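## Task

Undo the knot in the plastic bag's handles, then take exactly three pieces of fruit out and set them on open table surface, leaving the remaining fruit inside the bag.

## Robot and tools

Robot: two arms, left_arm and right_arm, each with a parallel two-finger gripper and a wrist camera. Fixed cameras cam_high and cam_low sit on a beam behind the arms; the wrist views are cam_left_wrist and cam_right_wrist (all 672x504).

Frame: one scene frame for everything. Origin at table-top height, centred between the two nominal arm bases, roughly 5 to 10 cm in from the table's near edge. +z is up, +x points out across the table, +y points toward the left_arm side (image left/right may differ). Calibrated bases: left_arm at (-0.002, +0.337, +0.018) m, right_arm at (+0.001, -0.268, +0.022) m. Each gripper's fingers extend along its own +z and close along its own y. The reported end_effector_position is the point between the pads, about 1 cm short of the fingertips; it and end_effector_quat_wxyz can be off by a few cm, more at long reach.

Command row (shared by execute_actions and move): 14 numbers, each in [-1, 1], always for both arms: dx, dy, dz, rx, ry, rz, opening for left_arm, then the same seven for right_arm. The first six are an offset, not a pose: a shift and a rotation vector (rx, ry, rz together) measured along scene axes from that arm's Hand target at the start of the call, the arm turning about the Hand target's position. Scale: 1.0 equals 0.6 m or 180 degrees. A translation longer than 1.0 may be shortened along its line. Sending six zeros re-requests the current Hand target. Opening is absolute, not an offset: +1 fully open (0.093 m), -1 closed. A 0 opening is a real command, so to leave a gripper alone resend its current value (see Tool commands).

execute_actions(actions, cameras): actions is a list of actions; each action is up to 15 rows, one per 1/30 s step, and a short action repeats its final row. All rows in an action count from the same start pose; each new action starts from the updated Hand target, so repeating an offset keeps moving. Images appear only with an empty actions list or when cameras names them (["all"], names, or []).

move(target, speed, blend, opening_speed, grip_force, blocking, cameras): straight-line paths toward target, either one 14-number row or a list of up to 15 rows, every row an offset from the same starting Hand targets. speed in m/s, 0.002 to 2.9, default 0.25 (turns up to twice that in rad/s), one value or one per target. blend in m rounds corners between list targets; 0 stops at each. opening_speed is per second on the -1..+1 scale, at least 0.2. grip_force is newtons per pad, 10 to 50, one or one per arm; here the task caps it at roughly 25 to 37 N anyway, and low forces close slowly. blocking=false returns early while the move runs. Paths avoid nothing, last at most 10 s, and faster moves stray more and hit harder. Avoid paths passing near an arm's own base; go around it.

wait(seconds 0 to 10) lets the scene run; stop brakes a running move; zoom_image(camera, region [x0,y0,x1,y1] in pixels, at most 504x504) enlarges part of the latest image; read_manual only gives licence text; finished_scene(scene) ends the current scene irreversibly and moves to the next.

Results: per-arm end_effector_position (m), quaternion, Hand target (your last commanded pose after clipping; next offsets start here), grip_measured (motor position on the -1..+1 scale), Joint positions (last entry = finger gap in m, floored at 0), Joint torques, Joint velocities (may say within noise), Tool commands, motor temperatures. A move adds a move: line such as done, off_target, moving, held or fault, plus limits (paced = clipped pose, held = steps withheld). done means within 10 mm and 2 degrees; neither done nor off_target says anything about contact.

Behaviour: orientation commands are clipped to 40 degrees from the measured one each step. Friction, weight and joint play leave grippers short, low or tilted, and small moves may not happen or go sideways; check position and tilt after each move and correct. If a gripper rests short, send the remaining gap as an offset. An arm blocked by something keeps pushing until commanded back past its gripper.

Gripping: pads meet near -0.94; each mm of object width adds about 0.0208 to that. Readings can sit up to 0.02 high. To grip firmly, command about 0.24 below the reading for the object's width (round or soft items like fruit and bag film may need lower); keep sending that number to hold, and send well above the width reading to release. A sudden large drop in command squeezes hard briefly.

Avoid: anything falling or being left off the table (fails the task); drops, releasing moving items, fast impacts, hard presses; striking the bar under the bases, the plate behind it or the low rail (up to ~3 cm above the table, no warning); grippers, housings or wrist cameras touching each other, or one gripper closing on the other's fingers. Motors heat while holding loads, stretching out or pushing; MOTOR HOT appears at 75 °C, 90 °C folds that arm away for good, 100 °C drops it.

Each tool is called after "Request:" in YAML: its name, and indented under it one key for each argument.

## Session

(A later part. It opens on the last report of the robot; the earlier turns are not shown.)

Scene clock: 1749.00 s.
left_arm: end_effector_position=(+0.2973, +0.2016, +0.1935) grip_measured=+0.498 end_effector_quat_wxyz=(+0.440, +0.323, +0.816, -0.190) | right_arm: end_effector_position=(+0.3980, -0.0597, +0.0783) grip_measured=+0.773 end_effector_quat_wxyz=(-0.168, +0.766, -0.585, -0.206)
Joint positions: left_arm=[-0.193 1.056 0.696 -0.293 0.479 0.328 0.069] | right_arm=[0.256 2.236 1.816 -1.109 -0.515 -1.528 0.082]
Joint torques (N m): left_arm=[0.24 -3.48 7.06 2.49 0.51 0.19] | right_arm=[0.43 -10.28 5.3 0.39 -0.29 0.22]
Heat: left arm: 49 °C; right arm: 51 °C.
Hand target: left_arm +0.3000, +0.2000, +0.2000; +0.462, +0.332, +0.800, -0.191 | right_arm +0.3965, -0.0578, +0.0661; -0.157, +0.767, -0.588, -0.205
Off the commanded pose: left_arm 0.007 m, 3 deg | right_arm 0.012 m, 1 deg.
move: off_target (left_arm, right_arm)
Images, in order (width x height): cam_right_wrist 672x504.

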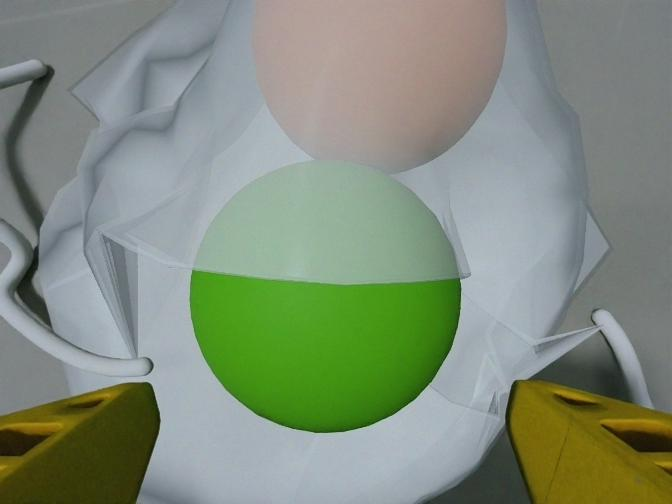

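Request:
move:
  target: [0, 0, 0, 0, 0, 0, 0.5, -0.0138, 0.0328, -0.0643, 0, 0, -0.0389, 0.77]
  speed: 0.06
  cameras: ["cam_right_wrist", "cam_left_wrist"]

Scene clock: 1769.80 s.
left_arm: end_effector_position=(+0.2973, +0.2016, +0.1935) grip_measured=+0.498 end_effector_quat_wxyz=(+0.440, +0.323, +0.816, -0.190) | right_arm: end_effector_position=(+0.3916, -0.0397, +0.0322) grip_measured=+0.773 end_effector_quat_wxyz=(-0.175, +0.728, -0.632, -0.201)
Joint positions: left_arm=[-0.193 1.056 0.696 -0.293 0.479 0.328 0.069] | right_arm=[0.305 2.236 1.621 -0.834 -0.505 -1.333 0.082]
Joint torques (N m): left_arm=[0.14 -3.52 6.99 2.49 0.51 0.16] | right_arm=[0.68 -12.01 4.48 0.57 -0.22 0.22]
Heat: left arm: 51 °C; right arm: 54 °C.
Hand target: left_arm +0.3000, +0.2000, +0.2000; +0.462, +0.332, +0.800, -0.191 | right_arm +0.3882, -0.0381, +0.0276; -0.169, +0.729, -0.633, -0.195
Off the commanded pose: left_arm 0.007 m, 3 deg | right_arm 0.006 m, 1 deg.
move: off_target (left_arm)
Images, in order (width x height): cam_left_wrist 672x504, cam_right_wrist 672x504.

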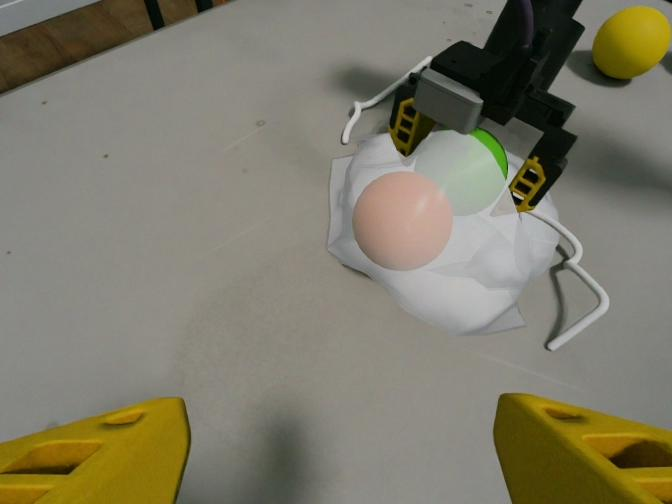

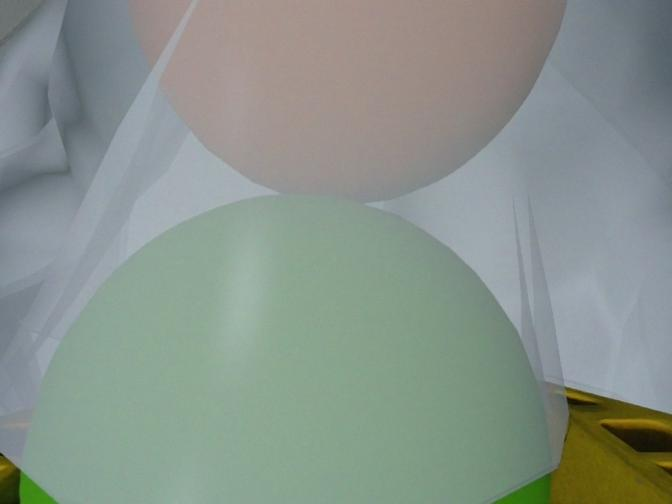

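Request:
zoom_image:
  camera: "cam_left_wrist"
  region: [320, 40, 620, 290]

Request:
zoom_image:
  camera: "cam_right_wrist"
  region: [0, 250, 672, 504]

Scaled by 1.680 from the camera's 672x504 image, which has a finer 960x720 frame.

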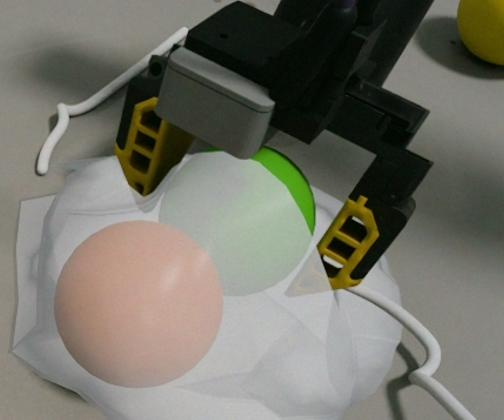

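Region (0, 250, 672, 504) is 672x254 pixels. A region can be at most 504 by 504 pixels.

Request:
move:
  target: [0, 0, 0, 0, 0, 0, 0.5, -0.002, 0.002, 0.018, 0, 0, 0, 0.77]
  speed: 0.05
  cameras: ["cam_right_wrist"]

Scene clock: 1795.10 s.
left_arm: end_effector_position=(+0.2973, +0.2016, +0.1935) grip_measured=+0.498 end_effector_quat_wxyz=(+0.440, +0.323, +0.816, -0.190) | right_arm: end_effector_position=(+0.3916, -0.0396, +0.0322) grip_measured=+0.773 end_effector_quat_wxyz=(-0.174, +0.726, -0.634, -0.202)
Joint positions: left_arm=[-0.193 1.056 0.696 -0.293 0.479 0.328 0.069] | right_arm=[0.305 2.236 1.621 -0.833 -0.505 -1.329 0.082]
Joint torques (N m): left_arm=[0.23 -3.51 7.05 2.47 0.51 0.19] | right_arm=[1.17 -13.61 5.52 0.32 -0.22 0.24]
Motor temperatures (°C): left_arm=[22 31 44 52 22 24 22] | right_arm=[24 59 37 28 25 26 24]
Heat: left arm: 52 °C; right arm: 59 °C.
Hand target: left_arm +0.3000, +0.2000, +0.2000; +0.462, +0.332, +0.800, -0.191 | right_arm +0.3870, -0.0369, +0.0384; -0.170, +0.729, -0.633, -0.195
Off the commanded pose: left_arm 0.007 m, 3 deg | right_arm 0.008 m, 1 deg.
move: off_target (left_arm)
Images, in order (width x height): cam_right_wrist 672x504.

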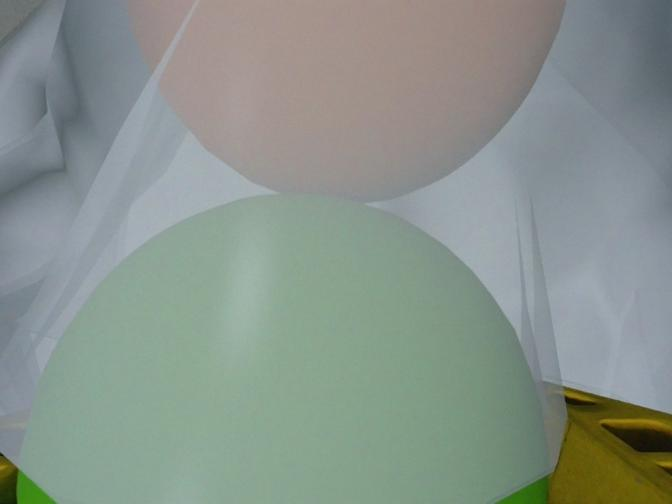

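Request:
move:
  target: [0, 0, 0, 0, 0, 0, 0.5, 0.003, 0.002, 0.018, 0, 0, 0, 0.77]
  speed: 0.05
  cameras: ["cam_right_wrist"]

Scene clock: 1804.67 s.
left_arm: end_effector_position=(+0.2973, +0.2016, +0.1935) grip_measured=+0.498 end_effector_quat_wxyz=(+0.440, +0.323, +0.816, -0.190) | right_arm: end_effector_position=(+0.3869, -0.0392, +0.0324) grip_measured=+0.773 end_effector_quat_wxyz=(-0.166, +0.726, -0.634, -0.207)
Joint positions: left_arm=[-0.193 1.056 0.696 -0.293 0.479 0.328 0.069] | right_arm=[0.309 2.236 1.623 -0.855 -0.505 -1.327 0.082]
Joint torques (N m): left_arm=[0.23 -3.52 6.98 2.47 0.51 0.17] | right_arm=[0.91 -14.22 7.9 0.13 -0.24 0.28]
Motor temperatures (°C): left_arm=[22 31 44 52 22 24 22] | right_arm=[24 62 37 27 25 26 24]
Heat: left arm: 52 °C; right arm: 62 °C.
Hand target: left_arm +0.3000, +0.2000, +0.2000; +0.462, +0.332, +0.800, -0.191 | right_arm +0.3889, -0.0356, +0.0493; -0.170, +0.729, -0.633, -0.195
Off the commanded pose: left_arm 0.007 m, 3 deg | right_arm 0.017 m, 1 deg.
move: off_target (left_arm, right_arm)
Images, in order (width x height): cam_right_wrist 672x504.

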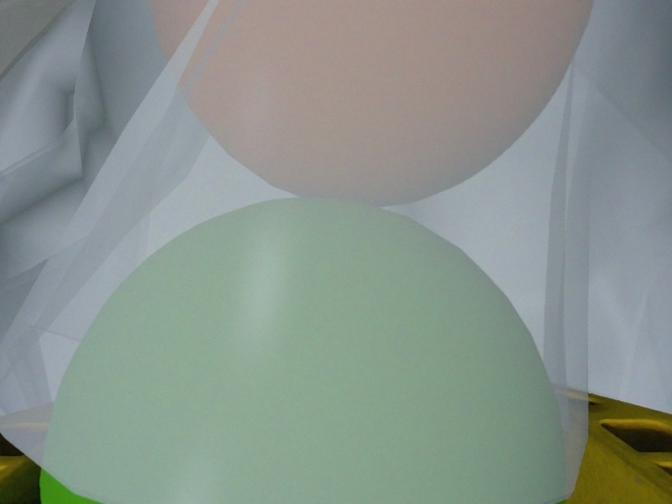

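Request:
move:
  target: [0, 0, 0, 0, 0, 0, 0.5, 0.003, 0, 0.02, 0, 0, 0, 0.77]
  speed: 0.05
  cameras: ["cam_right_wrist"]

Scene clock: 1808.73 s.
left_arm: end_effector_position=(+0.2973, +0.2016, +0.1935) grip_measured=+0.498 end_effector_quat_wxyz=(+0.440, +0.323, +0.816, -0.190) | right_arm: end_effector_position=(+0.3847, -0.0406, +0.0390) grip_measured=+0.773 end_effector_quat_wxyz=(-0.155, +0.724, -0.638, -0.211)
Joint positions: left_arm=[-0.193 1.056 0.696 -0.293 0.479 0.328 0.069] | right_arm=[0.309 2.236 1.654 -0.91 -0.503 -1.325 0.082]
Joint torques (N m): left_arm=[0.27 -3.48 6.99 2.47 0.53 0.18] | right_arm=[0.79 -14.98 8.51 0.21 -0.25 0.24]
Motor temperatures (°C): left_arm=[22 30 44 52 22 24 22] | right_arm=[24 63 38 27 25 26 24]
Heat: left arm: 52 °C; right arm: 63 °C.
Hand target: left_arm +0.3000, +0.2000, +0.2000; +0.462, +0.332, +0.800, -0.191 | right_arm +0.3906, -0.0357, +0.0612; -0.170, +0.729, -0.633, -0.195
Off the commanded pose: left_arm 0.007 m, 3 deg | right_arm 0.024 m, 3 deg.
move: off_target (left_arm, right_arm)
Images, in order (width x height): cam_right_wrist 672x504.

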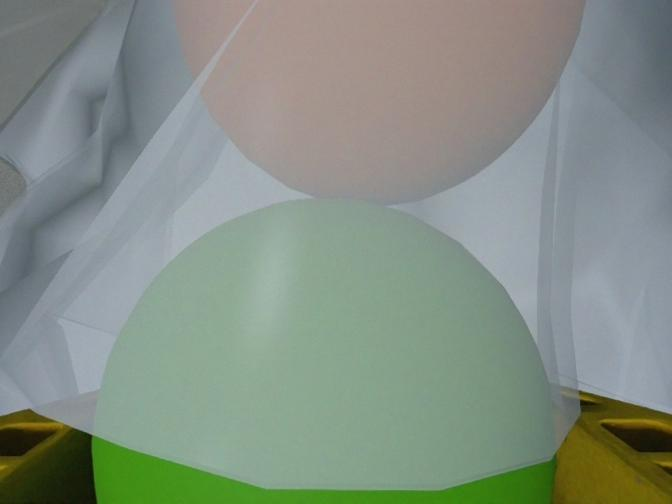

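Request:
move:
  target: [0, 0, 0, 0, 0, 0, 0.5, 0.01, -0.08, 0.11, 0, 0, 0, 0.8]
  speed: 0.12
  cameras: ["cam_right_wrist", "cam_left_wrist"]

Scene clock: 1823.63 s.
left_arm: end_effector_position=(+0.2973, +0.2016, +0.1935) grip_measured=+0.498 end_effector_quat_wxyz=(+0.440, +0.323, +0.816, -0.190) | right_arm: end_effector_position=(+0.3916, -0.0828, +0.1027) grip_measured=+0.797 end_effector_quat_wxyz=(-0.148, +0.722, -0.641, -0.213)
Joint positions: left_arm=[-0.193 1.056 0.696 -0.293 0.479 0.328 0.069] | right_arm=[0.214 2.177 1.823 -1.203 -0.503 -1.429 0.083]
Joint torques (N m): left_arm=[0.28 -3.51 6.99 2.51 0.52 0.19] | right_arm=[-0.42 -15.02 8.69 0.09 -0.39 0.04]
Motor temperatures (°C): left_arm=[22 30 44 52 22 24 22] | right_arm=[24 67 39 27 25 26 24]
Heat: left arm: 52 °C; right arm: 67 °C.
Hand target: left_arm +0.3000, +0.2000, +0.2000; +0.462, +0.332, +0.800, -0.191 | right_arm +0.3966, -0.0838, +0.1273; -0.170, +0.729, -0.633, -0.195
Off the commanded pose: left_arm 0.007 m, 3 deg | right_arm 0.025 m, 3 deg.
move: off_target (left_arm, right_arm)
Images, in order (width x height): cam_left_wrist 672x504, cam_right_wrist 672x504.

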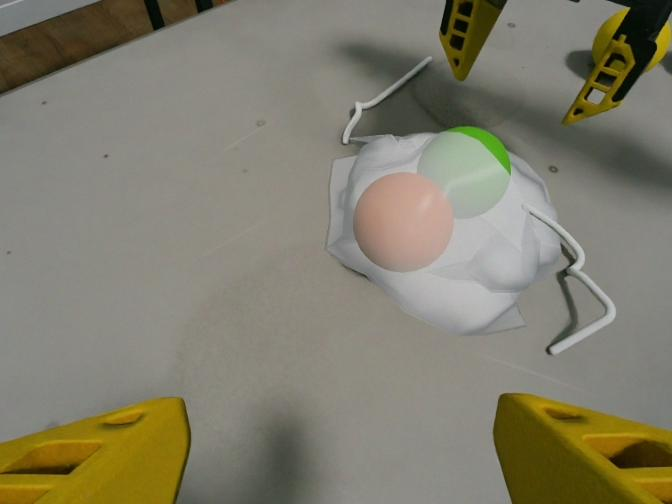

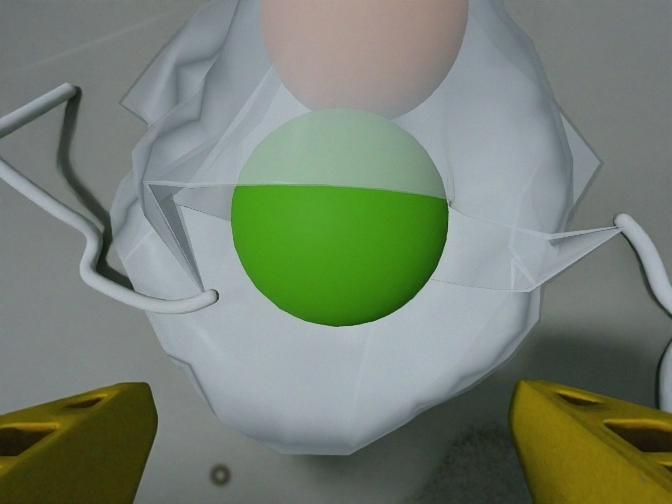

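Request:
move:
  target:
    - [0.0367, -0.255, -0.1, 0.1375, 0.1375, 0, -1, -0.161, -0.177, 0.1145, 0.1924, -0.0547, -0.2589, 0.8]
    - [0.0367, -0.255, -0.25, 0.1375, 0.1375, 0, -1, -0.161, -0.177, 0.1145, 0.1924, -0.0547, -0.2589, 0.8]
  speed: 0.2
  blend: [0.01, 0]
  cameras: ["cam_right_wrist", "cam_left_wrist"]

Scene clock: 1843.60 s.
left_arm: end_effector_position=(+0.3164, +0.0509, +0.0508) grip_measured=-0.987 end_effector_quat_wxyz=(+0.184, +0.381, +0.902, -0.083) | right_arm: end_effector_position=(+0.3003, -0.1897, +0.1913) grip_measured=+0.797 end_effector_quat_wxyz=(+0.472, -0.355, +0.774, +0.228)
Joint positions: left_arm=[-0.723 1.895 1.212 -0.481 0.024 0.072 0] | right_arm=[-0.206 1.118 0.676 -0.347 -0.868 -0.658 0.083]
Joint torques (N m): left_arm=[-0.53 -7.64 6.72 1.72 -0.14 -0.11] | right_arm=[-0.9 -4.62 5.86 1.6 -0.61 0.21]
Motor temperatures (°C): left_arm=[22 30 44 52 22 24 22] | right_arm=[24 67 39 27 25 26 24]
Heat: left arm: 52 °C; right arm: 67 °C.
Hand target: left_arm +0.3221, +0.0469, +0.0501; +0.200, +0.374, +0.902, -0.083 | right_arm +0.3000, -0.1899, +0.1960; +0.487, -0.356, +0.765, +0.227
Off the commanded pose: left_arm 0.007 m, 2 deg | right_arm 0.005 m, 2 deg.
move: done
Images, in order (width x height): cam_left_wrist 672x504, cam_right_wrist 672x504.

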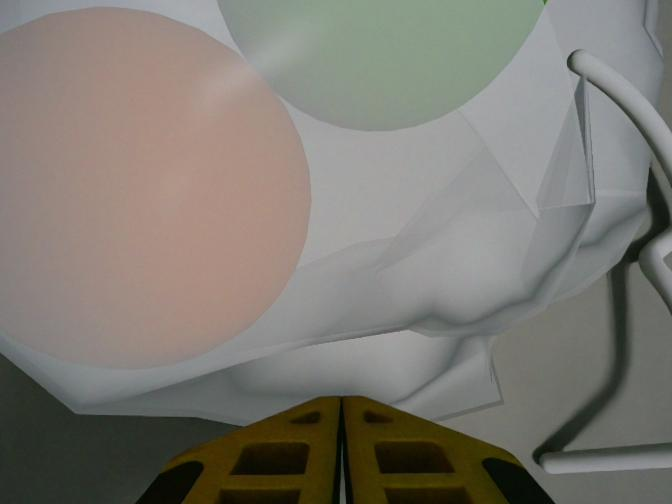

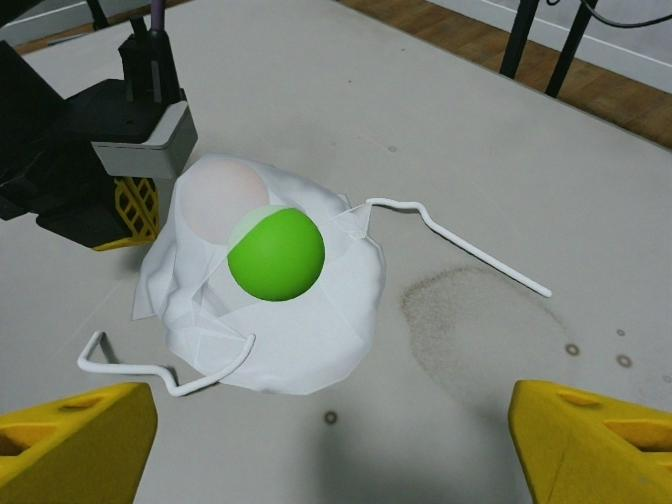

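Request:
move:
  target: [0.0827, -0.0965, 0, 0, 0, 0, -1, 0, 0, 0, 0, 0, 0, 0.8]
  speed: 0.07
  cameras: ["cam_right_wrist", "cam_left_wrist"]

Scene clock: 1850.13 s.
left_arm: end_effector_position=(+0.3739, -0.0105, +0.0529) grip_measured=-0.987 end_effector_quat_wxyz=(+0.212, +0.376, +0.897, -0.093) | right_arm: end_effector_position=(+0.3003, -0.1897, +0.1913) grip_measured=+0.797 end_effector_quat_wxyz=(+0.472, -0.355, +0.774, +0.228)
Joint positions: left_arm=[-0.741 2.15 1.575 -0.529 0.015 0.051 0] | right_arm=[-0.206 1.118 0.676 -0.347 -0.868 -0.658 0.083]
Joint torques (N m): left_arm=[-0.85 -8.9 10.02 0.95 -0.19 -0.13] | right_arm=[-1.09 -4.71 5.9 1.57 -0.61 0.23]
Motor temperatures (°C): left_arm=[22 32 44 51 22 24 22] | right_arm=[24 64 39 29 25 26 24]
Heat: left arm: 51 °C; right arm: 64 °C.
Hand target: left_arm +0.3718, -0.0109, +0.0501; +0.200, +0.374, +0.902, -0.083 | right_arm +0.3000, -0.1899, +0.1959; +0.487, -0.356, +0.765, +0.227
Off the commanded pose: left_arm 0.004 m, 2 deg | right_arm 0.005 m, 2 deg.
move: done
Images, in order (width x height): cam_left_wrist 672x504, cam_right_wrist 672x504.

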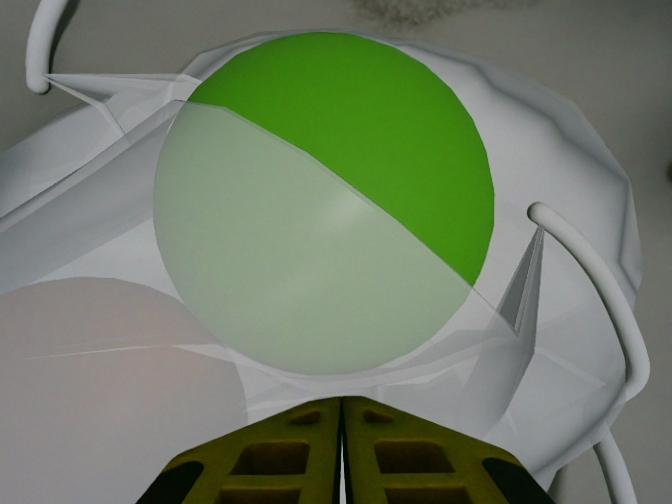

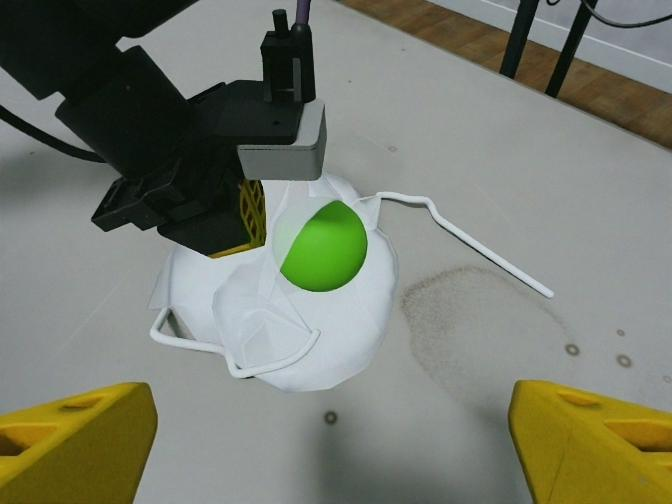

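Request:
move:
  target:
    - [-0.05, 0.06, 0.02, 0, 0, 0, -1, 0, 0, 0, 0, 0, 0, 0.8]
    - [-0.1, 0.22, 0.2, 0, 0, 0, -1, 0, 0, 0, 0, 0, 0, 0.8]
  speed: 0.15
  blend: [0.02, 0]
  cameras: ["cam_right_wrist", "cam_left_wrist"]

Scene clock: 1860.67 s.
left_arm: end_effector_position=(+0.3190, +0.1183, +0.1647) grip_measured=-0.987 end_effector_quat_wxyz=(+0.208, +0.367, +0.903, -0.077) | right_arm: end_effector_position=(+0.3003, -0.1897, +0.1913) grip_measured=+0.797 end_effector_quat_wxyz=(+0.472, -0.355, +0.774, +0.228)
Joint positions: left_arm=[-0.58 1.613 1.329 -0.84 0.054 0.181 0] | right_arm=[-0.206 1.118 0.676 -0.347 -0.868 -0.658 0.083]
Joint torques (N m): left_arm=[0.03 -7.77 8.51 0.92 0.28 0.19] | right_arm=[-0.87 -4.77 5.74 1.58 -0.6 0.24]
Motor temperatures (°C): left_arm=[22 34 46 49 22 24 22] | right_arm=[24 60 39 30 25 26 24]
Heat: left arm: 49 °C; right arm: 60 °C.
Hand target: left_arm +0.3117, +0.1210, +0.1700; +0.200, +0.374, +0.902, -0.083 | right_arm +0.3000, -0.1899, +0.1959; +0.487, -0.356, +0.765, +0.227
Off the commanded pose: left_arm 0.009 m, 1 deg | right_arm 0.005 m, 2 deg.
move: done
Images, in order (width x height): cam_left_wrist 672x504, cam_right_wrist 672x504.

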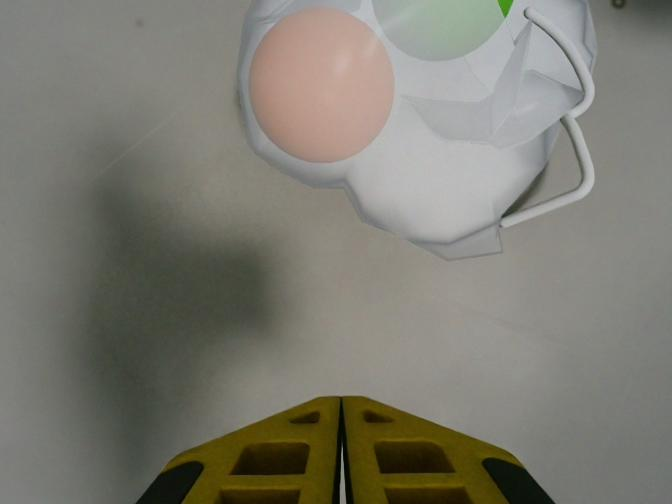

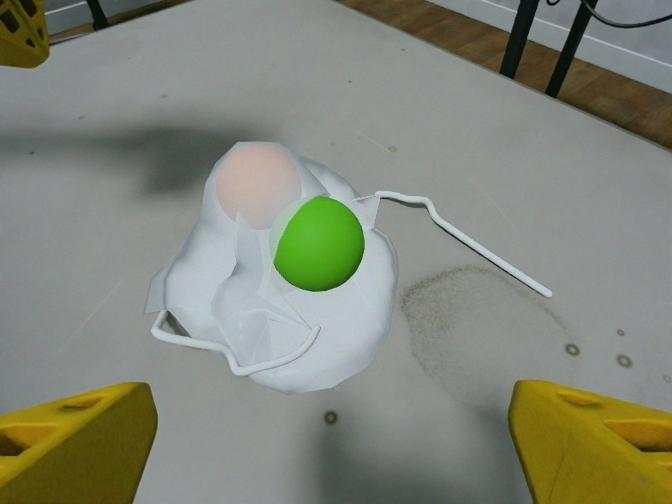

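Request:
zoom_image:
  camera: "cam_right_wrist"
  region: [190, 130, 430, 400]

Scaled by 1.867 from the camera's 672x504 image, which has a finer 960x720 frame.

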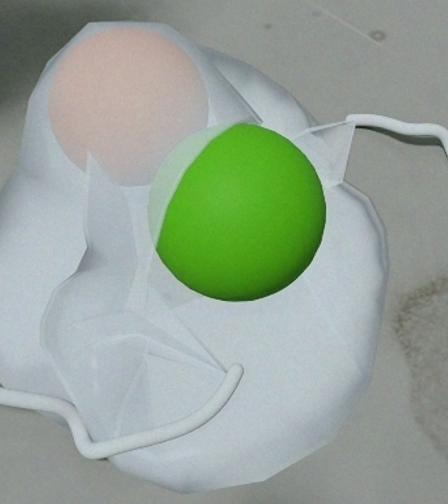

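Request:
move:
  target: [-0.0195, 0.1317, 0.05, -0.1375, -0.1375, 0, -1, 0.204, 0.1537, -0.141, -0.1915, 0.0567, 0.2534, 0.8]
  speed: 0.25
  cameras: ["cam_right_wrist", "cam_left_wrist"]

Scene clock: 1873.60 s.
left_arm: end_effector_position=(+0.2975, +0.2018, +0.1936) grip_measured=-0.987 end_effector_quat_wxyz=(+0.441, +0.324, +0.816, -0.190) | right_arm: end_effector_position=(+0.4211, -0.1000, +0.1160) grip_measured=+0.797 end_effector_quat_wxyz=(-0.181, +0.717, -0.644, -0.196)
Joint positions: left_arm=[-0.192 1.056 0.697 -0.294 0.479 0.33 0] | right_arm=[0.157 2.209 1.925 -1.219 -0.515 -1.461 0.083]
Joint torques (N m): left_arm=[0.27 -3.52 7.04 2.47 0.5 0.16] | right_arm=[0.53 -9.54 8.72 0.18 -0.29 0.05]
Motor temperatures (°C): left_arm=[22 35 45 48 22 24 22] | right_arm=[24 56 39 31 25 26 24]
Heat: left arm: 48 °C; right arm: 56 °C.
Hand target: left_arm +0.3000, +0.2001, +0.2000; +0.462, +0.332, +0.800, -0.191 | right_arm +0.4224, -0.0978, +0.1112; -0.171, +0.723, -0.640, -0.194
Off the commanded pose: left_arm 0.007 m, 3 deg | right_arm 0.005 m, 1 deg.
move: off_target (left_arm)
Images, in order (width x height): cam_left_wrist 672x504, cam_right_wrist 672x504.

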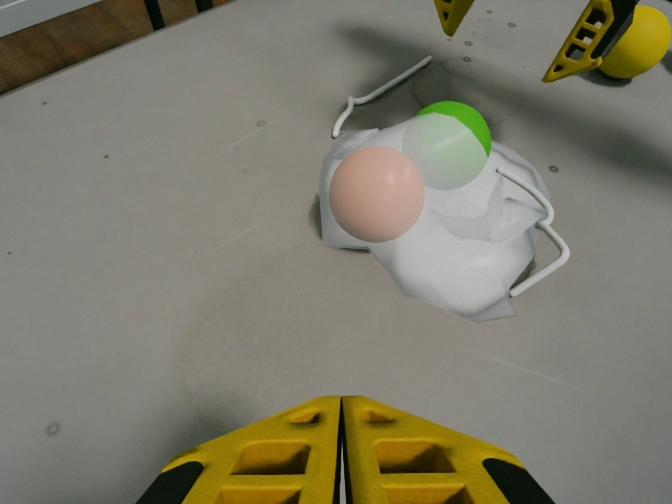

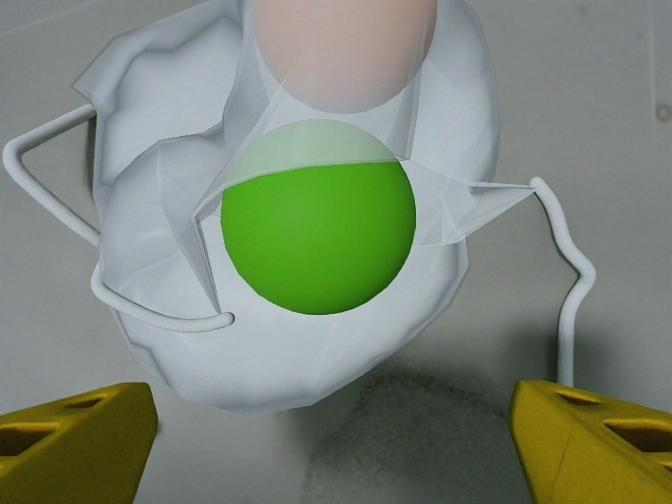

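Request:
move:
  target: [0, 0, 0, 0, 0, 0, -1, -0.021, 0.044, -0.0803, 0, 0, 0, 0.78]
  speed: 0.1
  cameras: ["cam_right_wrist"]

Scene clock: 1887.80 s.
left_arm: end_effector_position=(+0.2975, +0.2018, +0.1936) grip_measured=-0.987 end_effector_quat_wxyz=(+0.441, +0.324, +0.815, -0.190) | right_arm: end_effector_position=(+0.4115, -0.0732, +0.0763) grip_measured=+0.783 end_effector_quat_wxyz=(-0.182, +0.723, -0.637, -0.195)
Joint positions: left_arm=[-0.192 1.056 0.697 -0.293 0.479 0.33 0] | right_arm=[0.22 2.209 1.763 -1.023 -0.51 -1.41 0.083]
Joint torques (N m): left_arm=[0.2 -3.51 6.97 2.49 0.52 0.16] | right_arm=[0.5 -9.98 5.16 0.51 -0.31 0.2]
Motor temperatures (°C): left_arm=[22 33 45 50 22 24 22] | right_arm=[24 55 41 28 25 26 24]
Heat: left arm: 50 °C; right arm: 55 °C.
Hand target: left_arm +0.3000, +0.2001, +0.2000; +0.462, +0.332, +0.800, -0.191 | right_arm +0.4098, -0.0713, +0.0631; -0.171, +0.723, -0.640, -0.194
Off the commanded pose: left_arm 0.007 m, 3 deg | right_arm 0.013 m, 1 deg.
move: off_target (left_arm, right_arm)
Images, in order (width x height): cam_right_wrist 672x504.

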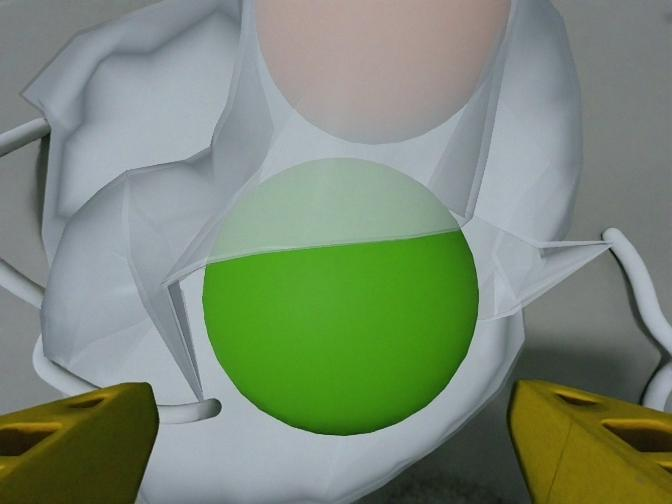

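Request:
move:
  target: [0, 0, 0, 0, 0, 0, -1, -0.0035, 0.0303, -0.0485, 0, 0, 0, 0.78]
  speed: 0.06
  cameras: ["cam_right_wrist", "cam_left_wrist"]

Scene clock: 1899.30 s.
left_arm: end_effector_position=(+0.2975, +0.2018, +0.1936) grip_measured=-0.987 end_effector_quat_wxyz=(+0.441, +0.324, +0.815, -0.190) | right_arm: end_effector_position=(+0.4105, -0.0555, +0.0479) grip_measured=+0.783 end_effector_quat_wxyz=(-0.183, +0.723, -0.637, -0.195)
Joint positions: left_arm=[-0.192 1.056 0.697 -0.293 0.479 0.33 0] | right_arm=[0.258 2.248 1.709 -0.908 -0.506 -1.365 0.083]
Joint torques (N m): left_arm=[0.2 -3.52 6.99 2.47 0.53 0.17] | right_arm=[0.7 -9.95 5.07 0.54 -0.29 0.23]
Motor temperatures (°C): left_arm=[22 32 45 51 22 24 22] | right_arm=[24 55 40 28 25 26 24]
Heat: left arm: 51 °C; right arm: 55 °C.
Hand target: left_arm +0.3000, +0.2001, +0.2000; +0.462, +0.332, +0.800, -0.191 | right_arm +0.4078, -0.0532, +0.0340; -0.171, +0.723, -0.640, -0.194
Off the commanded pose: left_arm 0.007 m, 3 deg | right_arm 0.014 m, 1 deg.
move: off_target (left_arm, right_arm)
Images, in order (width x height): cam_left_wrist 672x504, cam_right_wrist 672x504.

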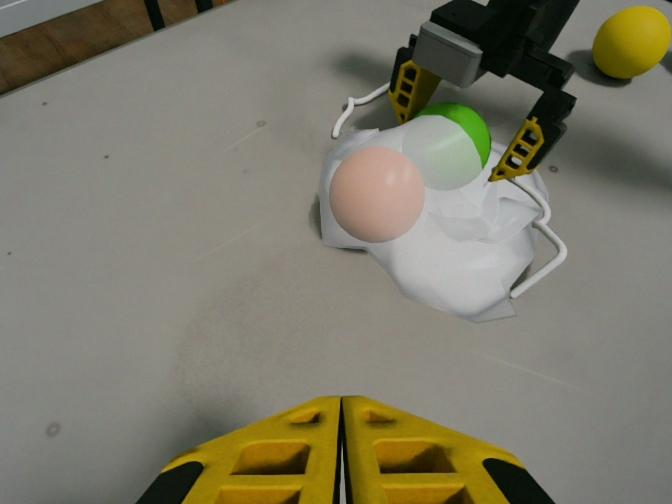

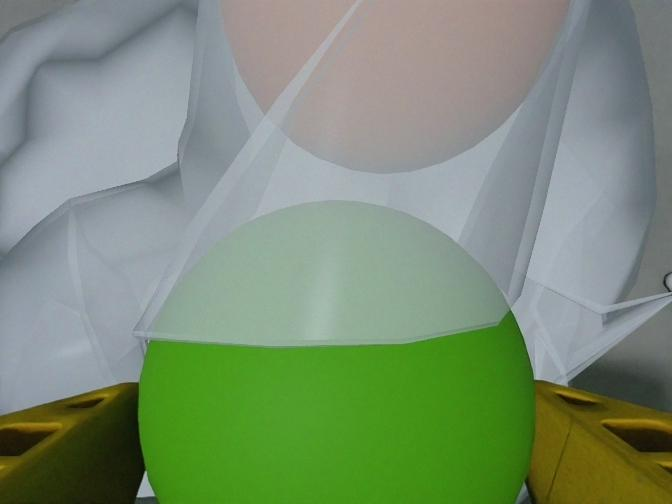

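Request:
move:
  target: [0, 0, 0, 0, 0, 0, -1, -0.001, 0.0105, -0.008, 0, 0, 0, 0.78]
  speed: 0.05
  cameras: ["cam_right_wrist"]

Scene clock: 1906.40 s.
left_arm: end_effector_position=(+0.2975, +0.2018, +0.1936) grip_measured=-0.987 end_effector_quat_wxyz=(+0.441, +0.324, +0.815, -0.190) | right_arm: end_effector_position=(+0.4113, -0.0491, +0.0450) grip_measured=+0.783 end_effector_quat_wxyz=(-0.185, +0.723, -0.637, -0.194)
Joint positions: left_arm=[-0.192 1.056 0.697 -0.293 0.479 0.33 0] | right_arm=[0.272 2.256 1.709 -0.888 -0.505 -1.349 0.083]
Joint torques (N m): left_arm=[0.21 -3.44 6.93 2.49 0.53 0.17] | right_arm=[0.83 -9.89 4.81 0.6 -0.27 0.23]
Motor temperatures (°C): left_arm=[22 31 45 51 22 24 22] | right_arm=[24 56 39 28 25 26 24]
Heat: left arm: 51 °C; right arm: 56 °C.
Hand target: left_arm +0.3000, +0.2001, +0.2000; +0.462, +0.332, +0.800, -0.191 | right_arm +0.4072, -0.0469, +0.0292; -0.171, +0.723, -0.640, -0.194
Off the commanded pose: left_arm 0.007 m, 3 deg | right_arm 0.017 m, 2 deg.
move: off_target (left_arm, right_arm)
Images, in order (width x height): cam_right_wrist 672x504.

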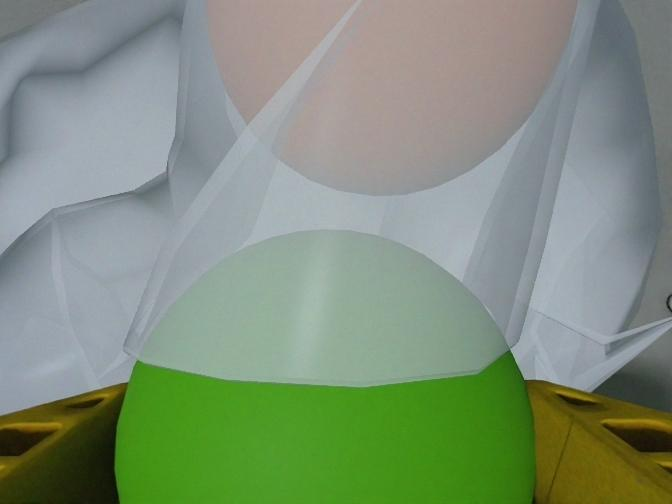

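Request:
move:
  target: [0, 0, 0, 0, 0, 0, -1, 0, 0, 0, 0, 0, 0, 0.2]
  speed: 0.05
  opening_speed: 0.8
  grip_force: [50, 25]
  cameras: ["cam_right_wrist"]

Scene clock: 1912.90 s.
left_arm: end_effector_position=(+0.2975, +0.2018, +0.1936) grip_measured=-0.987 end_effector_quat_wxyz=(+0.441, +0.324, +0.815, -0.190) | right_arm: end_effector_position=(+0.4113, -0.0491, +0.0450) grip_measured=+0.377 end_effector_quat_wxyz=(-0.185, +0.723, -0.637, -0.194)
Joint positions: left_arm=[-0.192 1.056 0.697 -0.293 0.479 0.33 0] | right_arm=[0.272 2.256 1.709 -0.888 -0.505 -1.349 0.063]
Joint torques (N m): left_arm=[0.24 -3.55 6.99 2.48 0.51 0.17] | right_arm=[0.68 -10.04 4.78 0.6 -0.26 0.23]
Motor temperatures (°C): left_arm=[22 31 45 52 22 24 22] | right_arm=[24 57 38 28 25 26 24]
Heat: left arm: 52 °C; right arm: 57 °C.
Hand target: left_arm +0.3000, +0.2001, +0.2000; +0.462, +0.332, +0.800, -0.191 | right_arm +0.4071, -0.0468, +0.0292; -0.171, +0.723, -0.640, -0.194
Off the commanded pose: left_arm 0.007 m, 3 deg | right_arm 0.016 m, 2 deg.
grip_force (N): 50, 25
move: off_target (left_arm, right_arm)
Images, in order (width x height): cam_right_wrist 672x504.

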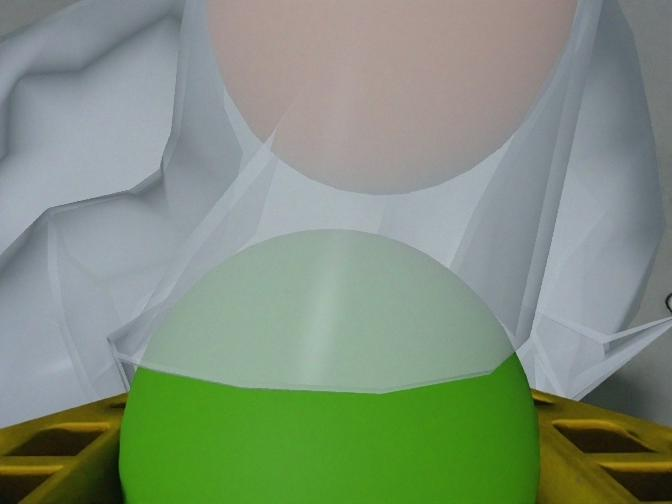

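Request:
move:
  target:
    - [0, 0, 0, 0, 0, 0, -1, 0.0117, -0.08, 0.0783, 0, 0, 0, 0.2]
    - [0, 0, 0, 0, 0, 0, -1, 0.015, -0.155, 0.22, 0, 0, 0, 0.2]
  speed: 0.08
  blend: [0.02, 0]
  cameras: ["cam_right_wrist", "cam_left_wrist"]

Scene clock: 1917.93 s.
left_arm: end_effector_position=(+0.2975, +0.2018, +0.1936) grip_measured=-0.987 end_effector_quat_wxyz=(+0.441, +0.324, +0.815, -0.190) | right_arm: end_effector_position=(+0.4129, -0.1372, +0.1374) grip_measured=+0.356 end_effector_quat_wxyz=(-0.151, +0.716, -0.647, -0.214)
Joint positions: left_arm=[-0.192 1.056 0.697 -0.293 0.479 0.33 0] | right_arm=[0.079 2.24 2.066 -1.449 -0.506 -1.565 0.062]
Joint torques (N m): left_arm=[0.29 -3.48 7.01 2.48 0.53 0.15] | right_arm=[-0.72 -15.12 8.61 -0.05 -0.4 0.03]
Motor temperatures (°C): left_arm=[22 30 44 52 22 24 22] | right_arm=[24 60 39 27 25 26 24]
Heat: left arm: 52 °C; right arm: 60 °C.
Hand target: left_arm +0.3000, +0.2001, +0.2000; +0.462, +0.332, +0.800, -0.191 | right_arm +0.4161, -0.1398, +0.1613; -0.171, +0.723, -0.640, -0.194
Off the commanded pose: left_arm 0.007 m, 3 deg | right_arm 0.024 m, 3 deg.
grip_force (N): 50, 25
move: off_target (left_arm, right_arm)
Images, in order (width x height): cam_left_wrist 672x504, cam_right_wrist 672x504.

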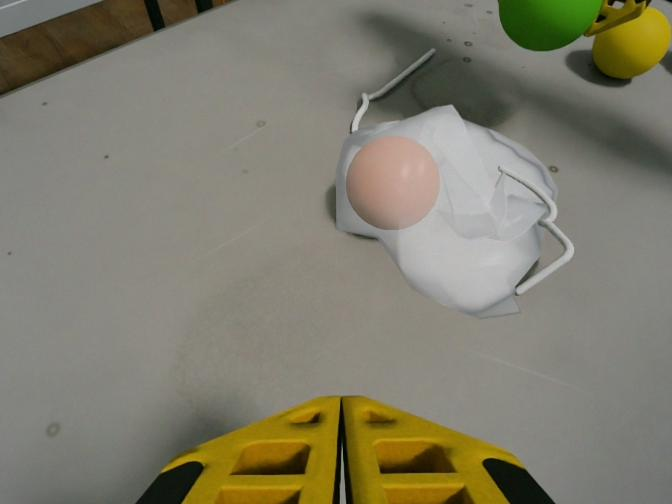

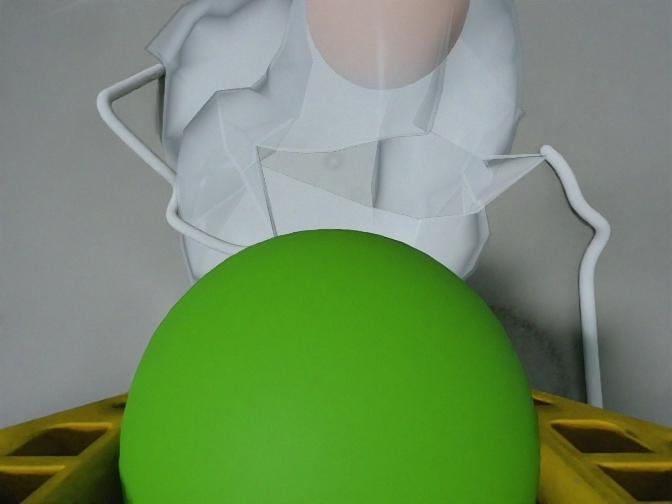

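Request:
move:
  target:
    - [0, 0, 0, 0, 0, 0, -1, -0.06, -0.05, 0.05, -0.0192, 0.0117, -0.106, 0.2]
    - [0, 0, 0, 0, 0, 0, -1, -0.2935, -0.2503, 0, -0.0768, 0.0467, -0.425, 0.2]
  speed: 0.22
  blend: [0.02, 0]
  cameras: ["cam_right_wrist", "cam_high"]

Scene clock: 1928.43 s.
left_arm: end_effector_position=(+0.2975, +0.2018, +0.1936) grip_measured=-0.987 end_effector_quat_wxyz=(+0.441, +0.324, +0.815, -0.190) | right_arm: end_effector_position=(+0.2413, -0.2868, +0.1606) grip_measured=+0.356 end_effector_quat_wxyz=(+0.121, -0.181, +0.975, +0.030)
Joint positions: left_arm=[-0.192 1.056 0.697 -0.293 0.479 0.33 0] | right_arm=[-0.194 1.237 1.051 -1.163 -0.118 -0.507 0.062]
Joint torques (N m): left_arm=[0.21 -3.38 6.97 2.47 0.53 0.15] | right_arm=[-0.94 -5.18 5.35 0.74 -0.02 0.21]
Motor temperatures (°C): left_arm=[22 30 44 52 22 24 22] | right_arm=[24 64 39 27 25 26 24]
Heat: left arm: 52 °C; right arm: 64 °C.
Hand target: left_arm +0.3000, +0.2001, +0.2000; +0.462, +0.332, +0.800, -0.191 | right_arm +0.2401, -0.2900, +0.1613; +0.128, -0.172, +0.976, +0.023
Off the commanded pose: left_arm 0.007 m, 3 deg | right_arm 0.003 m, 2 deg.
grip_force (N): 50, 25
move: off_target (left_arm)
Images, in order (width x height): cam_high 672x504, cam_right_wrist 672x504.

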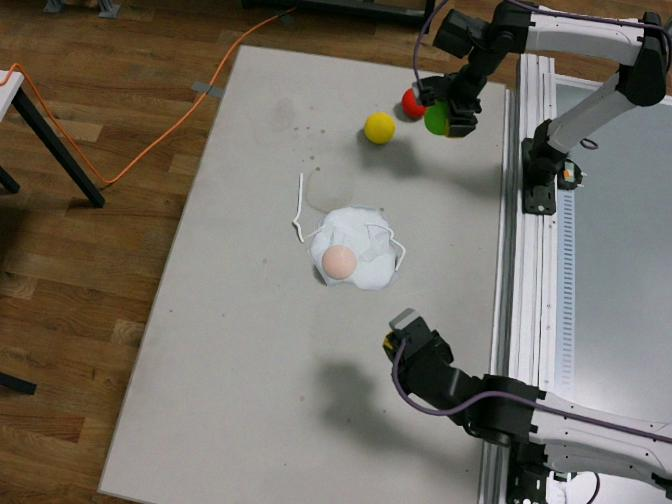

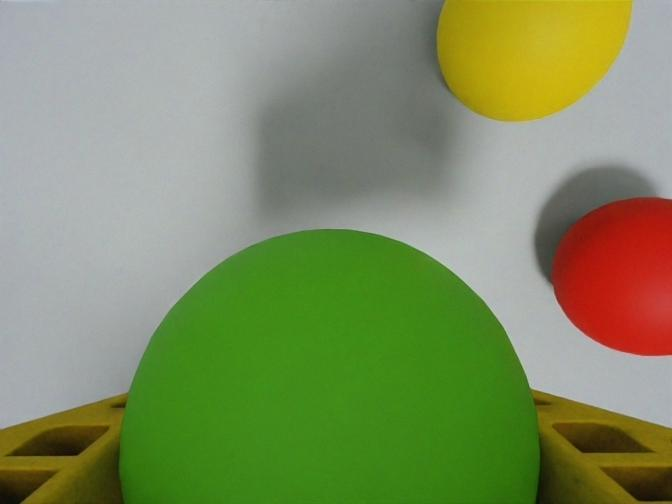

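Request:
move:
  target: [0, 0, 0, 0, 0, 0, -1, 0, 0, -0.155, 0, 0, 0, 0.2]
  speed: 0.12
  cameras: []

Scene clock: 1933.17 s.
left_arm: end_effector_position=(+0.2975, +0.2018, +0.1936) grip_measured=-0.987 end_effector_quat_wxyz=(+0.441, +0.324, +0.815, -0.190) | right_arm: end_effector_position=(+0.2387, -0.2869, +0.0728) grip_measured=+0.356 end_effector_quat_wxyz=(+0.128, -0.177, +0.976, +0.027)
Joint positions: left_arm=[-0.192 1.056 0.697 -0.293 0.479 0.33 0] | right_arm=[-0.202 1.263 0.712 -0.783 -0.117 -0.506 0.062]
Joint torques (N m): left_arm=[0.29 -3.44 7.01 2.47 0.52 0.18] | right_arm=[-1.1 -2.78 5.41 0.92 -0.04 0.11]
Motor temperatures (°C): left_arm=[22 30 44 52 22 24 22] | right_arm=[24 62 39 27 25 26 24]
Heat: left arm: 52 °C; right arm: 62 °C.
Hand target: left_arm +0.3000, +0.2001, +0.2000; +0.462, +0.332, +0.800, -0.191 | right_arm +0.2401, -0.2901, +0.0682; +0.128, -0.172, +0.976, +0.023
Off the commanded pose: left_arm 0.007 m, 3 deg | right_arm 0.006 m, 1 deg.
grip_force (N): 50, 25
move: off_target (left_arm)
No camera images: "cameras" was empty.

Request:
move:
  target: [0, 0, 0, 0, 0, 0, -1, 0, 0, -0.047, 0, 0, 0, 0.2]
  speed: 0.06
  cameras: []

Request:
move:
  target: [0, 0, 0, 0, 0, 0, -1, 0, 0, -0.005, 0, 0, 0, 0.2]
  speed: 0.03
  cameras: ["cam_right_wrist"]

Scene clock: 1941.23 s.
left_arm: end_effector_position=(+0.2975, +0.2018, +0.1936) grip_measured=-0.987 end_effector_quat_wxyz=(+0.441, +0.324, +0.815, -0.190) | right_arm: end_effector_position=(+0.2346, -0.2861, +0.0454) grip_measured=+0.356 end_effector_quat_wxyz=(+0.119, -0.176, +0.977, +0.030)
Joint positions: left_arm=[-0.192 1.056 0.697 -0.293 0.479 0.33 0] | right_arm=[-0.204 1.313 0.634 -0.675 -0.117 -0.506 0.062]
Joint torques (N m): left_arm=[0.28 -3.45 6.95 2.48 0.52 0.15] | right_arm=[-1.22 -2.71 4.78 1.14 -0.06 0.11]
Motor temperatures (°C): left_arm=[22 30 44 52 22 24 22] | right_arm=[24 58 39 27 25 26 24]
Heat: left arm: 52 °C; right arm: 58 °C.
Hand target: left_arm +0.3000, +0.2001, +0.2000; +0.462, +0.332, +0.800, -0.191 | right_arm +0.2400, -0.2901, +0.0399; +0.128, -0.172, +0.976, +0.023
Off the commanded pose: left_arm 0.007 m, 3 deg | right_arm 0.009 m, 1 deg.
grip_force (N): 50, 25
move: off_target (left_arm)
No camera images: "cameras" was empty.

Scene clock: 1941.93 s.
left_arm: end_effector_position=(+0.2975, +0.2018, +0.1936) grip_measured=-0.987 end_effector_quat_wxyz=(+0.441, +0.324, +0.815, -0.190) | right_arm: end_effector_position=(+0.2348, -0.2861, +0.0449) grip_measured=+0.356 end_effector_quat_wxyz=(+0.120, -0.176, +0.977, +0.030)
Joint positions: left_arm=[-0.192 1.056 0.697 -0.293 0.479 0.33 0] | right_arm=[-0.204 1.313 0.631 -0.671 -0.117 -0.506 0.062]
Joint torques (N m): left_arm=[0.24 -3.47 6.95 2.49 0.53 0.17] | right_arm=[-1.21 -2.13 4.34 1.19 -0.07 0.11]
Motor temperatures (°C): left_arm=[22 30 44 52 22 24 22] | right_arm=[24 58 39 27 25 26 24]
Heat: left arm: 52 °C; right arm: 58 °C.
Hand target: left_arm +0.3000, +0.2001, +0.2000; +0.462, +0.332, +0.800, -0.191 | right_arm +0.2400, -0.2901, +0.0370; +0.128, -0.172, +0.976, +0.023
Off the commanded pose: left_arm 0.007 m, 3 deg | right_arm 0.010 m, 1 deg.
grip_force (N): 50, 25
move: off_target (left_arm)
Images, in order (width x height): cam_right_wrist 672x504.

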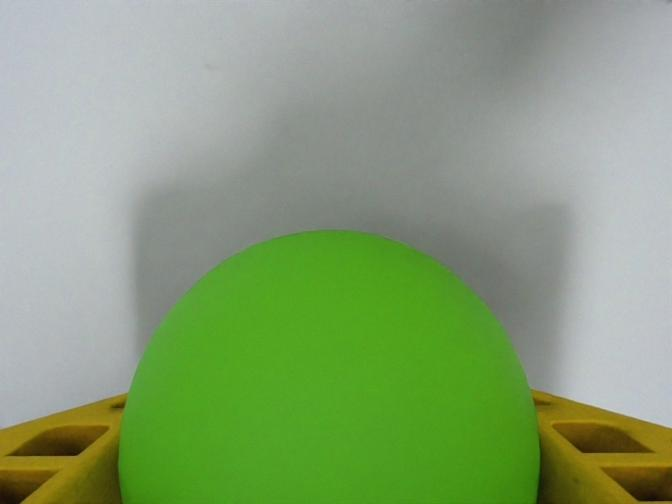

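Request:
move:
  target: [0, 0, 0, 0, 0, 0, -1, 0, 0, -0.006, 0, 0, 0, 0.2]
  speed: 0.03
  cameras: ["cam_left_wrist"]

Scene clock: 1945.30 s.
left_arm: end_effector_position=(+0.2975, +0.2018, +0.1936) grip_measured=-0.987 end_effector_quat_wxyz=(+0.441, +0.324, +0.815, -0.190) | right_arm: end_effector_position=(+0.2350, -0.2861, +0.0442) grip_measured=+0.356 end_effector_quat_wxyz=(+0.121, -0.176, +0.977, +0.030)
Joint positions: left_arm=[-0.192 1.056 0.697 -0.293 0.479 0.33 0] | right_arm=[-0.204 1.313 0.627 -0.664 -0.117 -0.506 0.062]
Joint torques (N m): left_arm=[0.31 -3.49 7.01 2.5 0.53 0.16] | right_arm=[-1.26 -1.46 3.67 1.29 -0.05 0.1]
Motor temperatures (°C): left_arm=[22 30 44 53 22 24 22] | right_arm=[24 57 38 27 25 26 24]
Heat: left arm: 53 °C; right arm: 57 °C.
Hand target: left_arm +0.3000, +0.2001, +0.2000; +0.462, +0.332, +0.800, -0.191 | right_arm +0.2400, -0.2901, +0.0334; +0.128, -0.172, +0.976, +0.023
Off the commanded pose: left_arm 0.007 m, 3 deg | right_arm 0.013 m, 1 deg.
grip_force (N): 50, 25
move: off_target (left_arm, right_arm)
Images, in order (width x height): cam_left_wrist 672x504.

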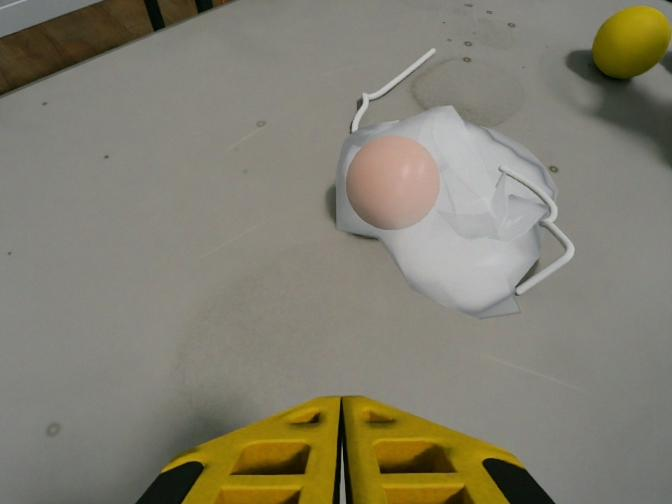

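Request:
move:
  target:
    - [0, 0, 0, 0, 0, 0, -1, 0, 0, 0.004, 0, 0, 0, 0.2]
    - [0, 0, 0, 0, 0, 0, -1, 0, 0, 0.004, 0, 0, 0, 0.95]
  speed: 0.03
  opening_speed: 0.6
  grip_force: [50, 50]
  cameras: ["cam_right_wrist"]

Scene clock: 1949.93 s.
left_arm: end_effector_position=(+0.2975, +0.2018, +0.1936) grip_measured=-0.987 end_effector_quat_wxyz=(+0.441, +0.324, +0.815, -0.190) | right_arm: end_effector_position=(+0.2410, -0.2874, +0.0411) grip_measured=+0.947 end_effector_quat_wxyz=(+0.131, -0.175, +0.975, +0.026)
Joint positions: left_arm=[-0.192 1.056 0.697 -0.293 0.479 0.33 0] | right_arm=[-0.206 1.327 0.619 -0.621 -0.117 -0.506 0.091]
Joint torques (N m): left_arm=[0.18 -3.6 6.99 2.48 0.51 0.16] | right_arm=[-1.07 -2.95 5 0.9 -0.04 0.12]
Motor temperatures (°C): left_arm=[22 30 44 53 22 24 22] | right_arm=[24 55 38 28 25 26 24]
Heat: left arm: 53 °C; right arm: 55 °C.
Hand target: left_arm +0.3000, +0.2001, +0.2000; +0.462, +0.332, +0.800, -0.191 | right_arm +0.2400, -0.2901, +0.0358; +0.128, -0.172, +0.976, +0.023
Off the commanded pose: left_arm 0.007 m, 3 deg | right_arm 0.006 m, 1 deg.
move: off_target (left_arm); target 2's new opening was sent with right_arm's hand 0.011 m and 1 deg from that target
Images, in order (width x height): cam_right_wrist 672x504.

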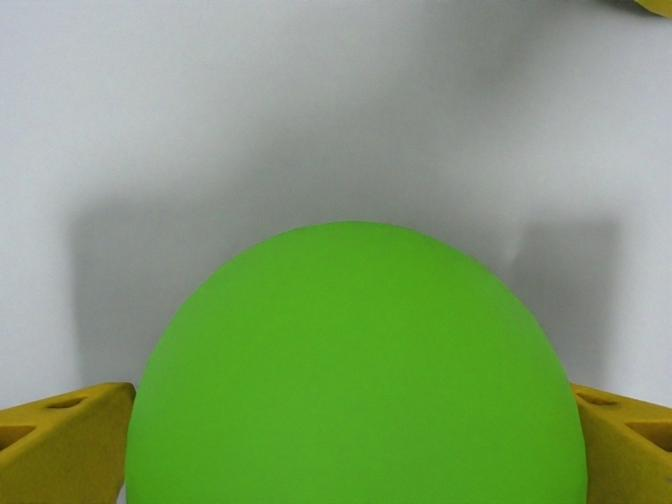

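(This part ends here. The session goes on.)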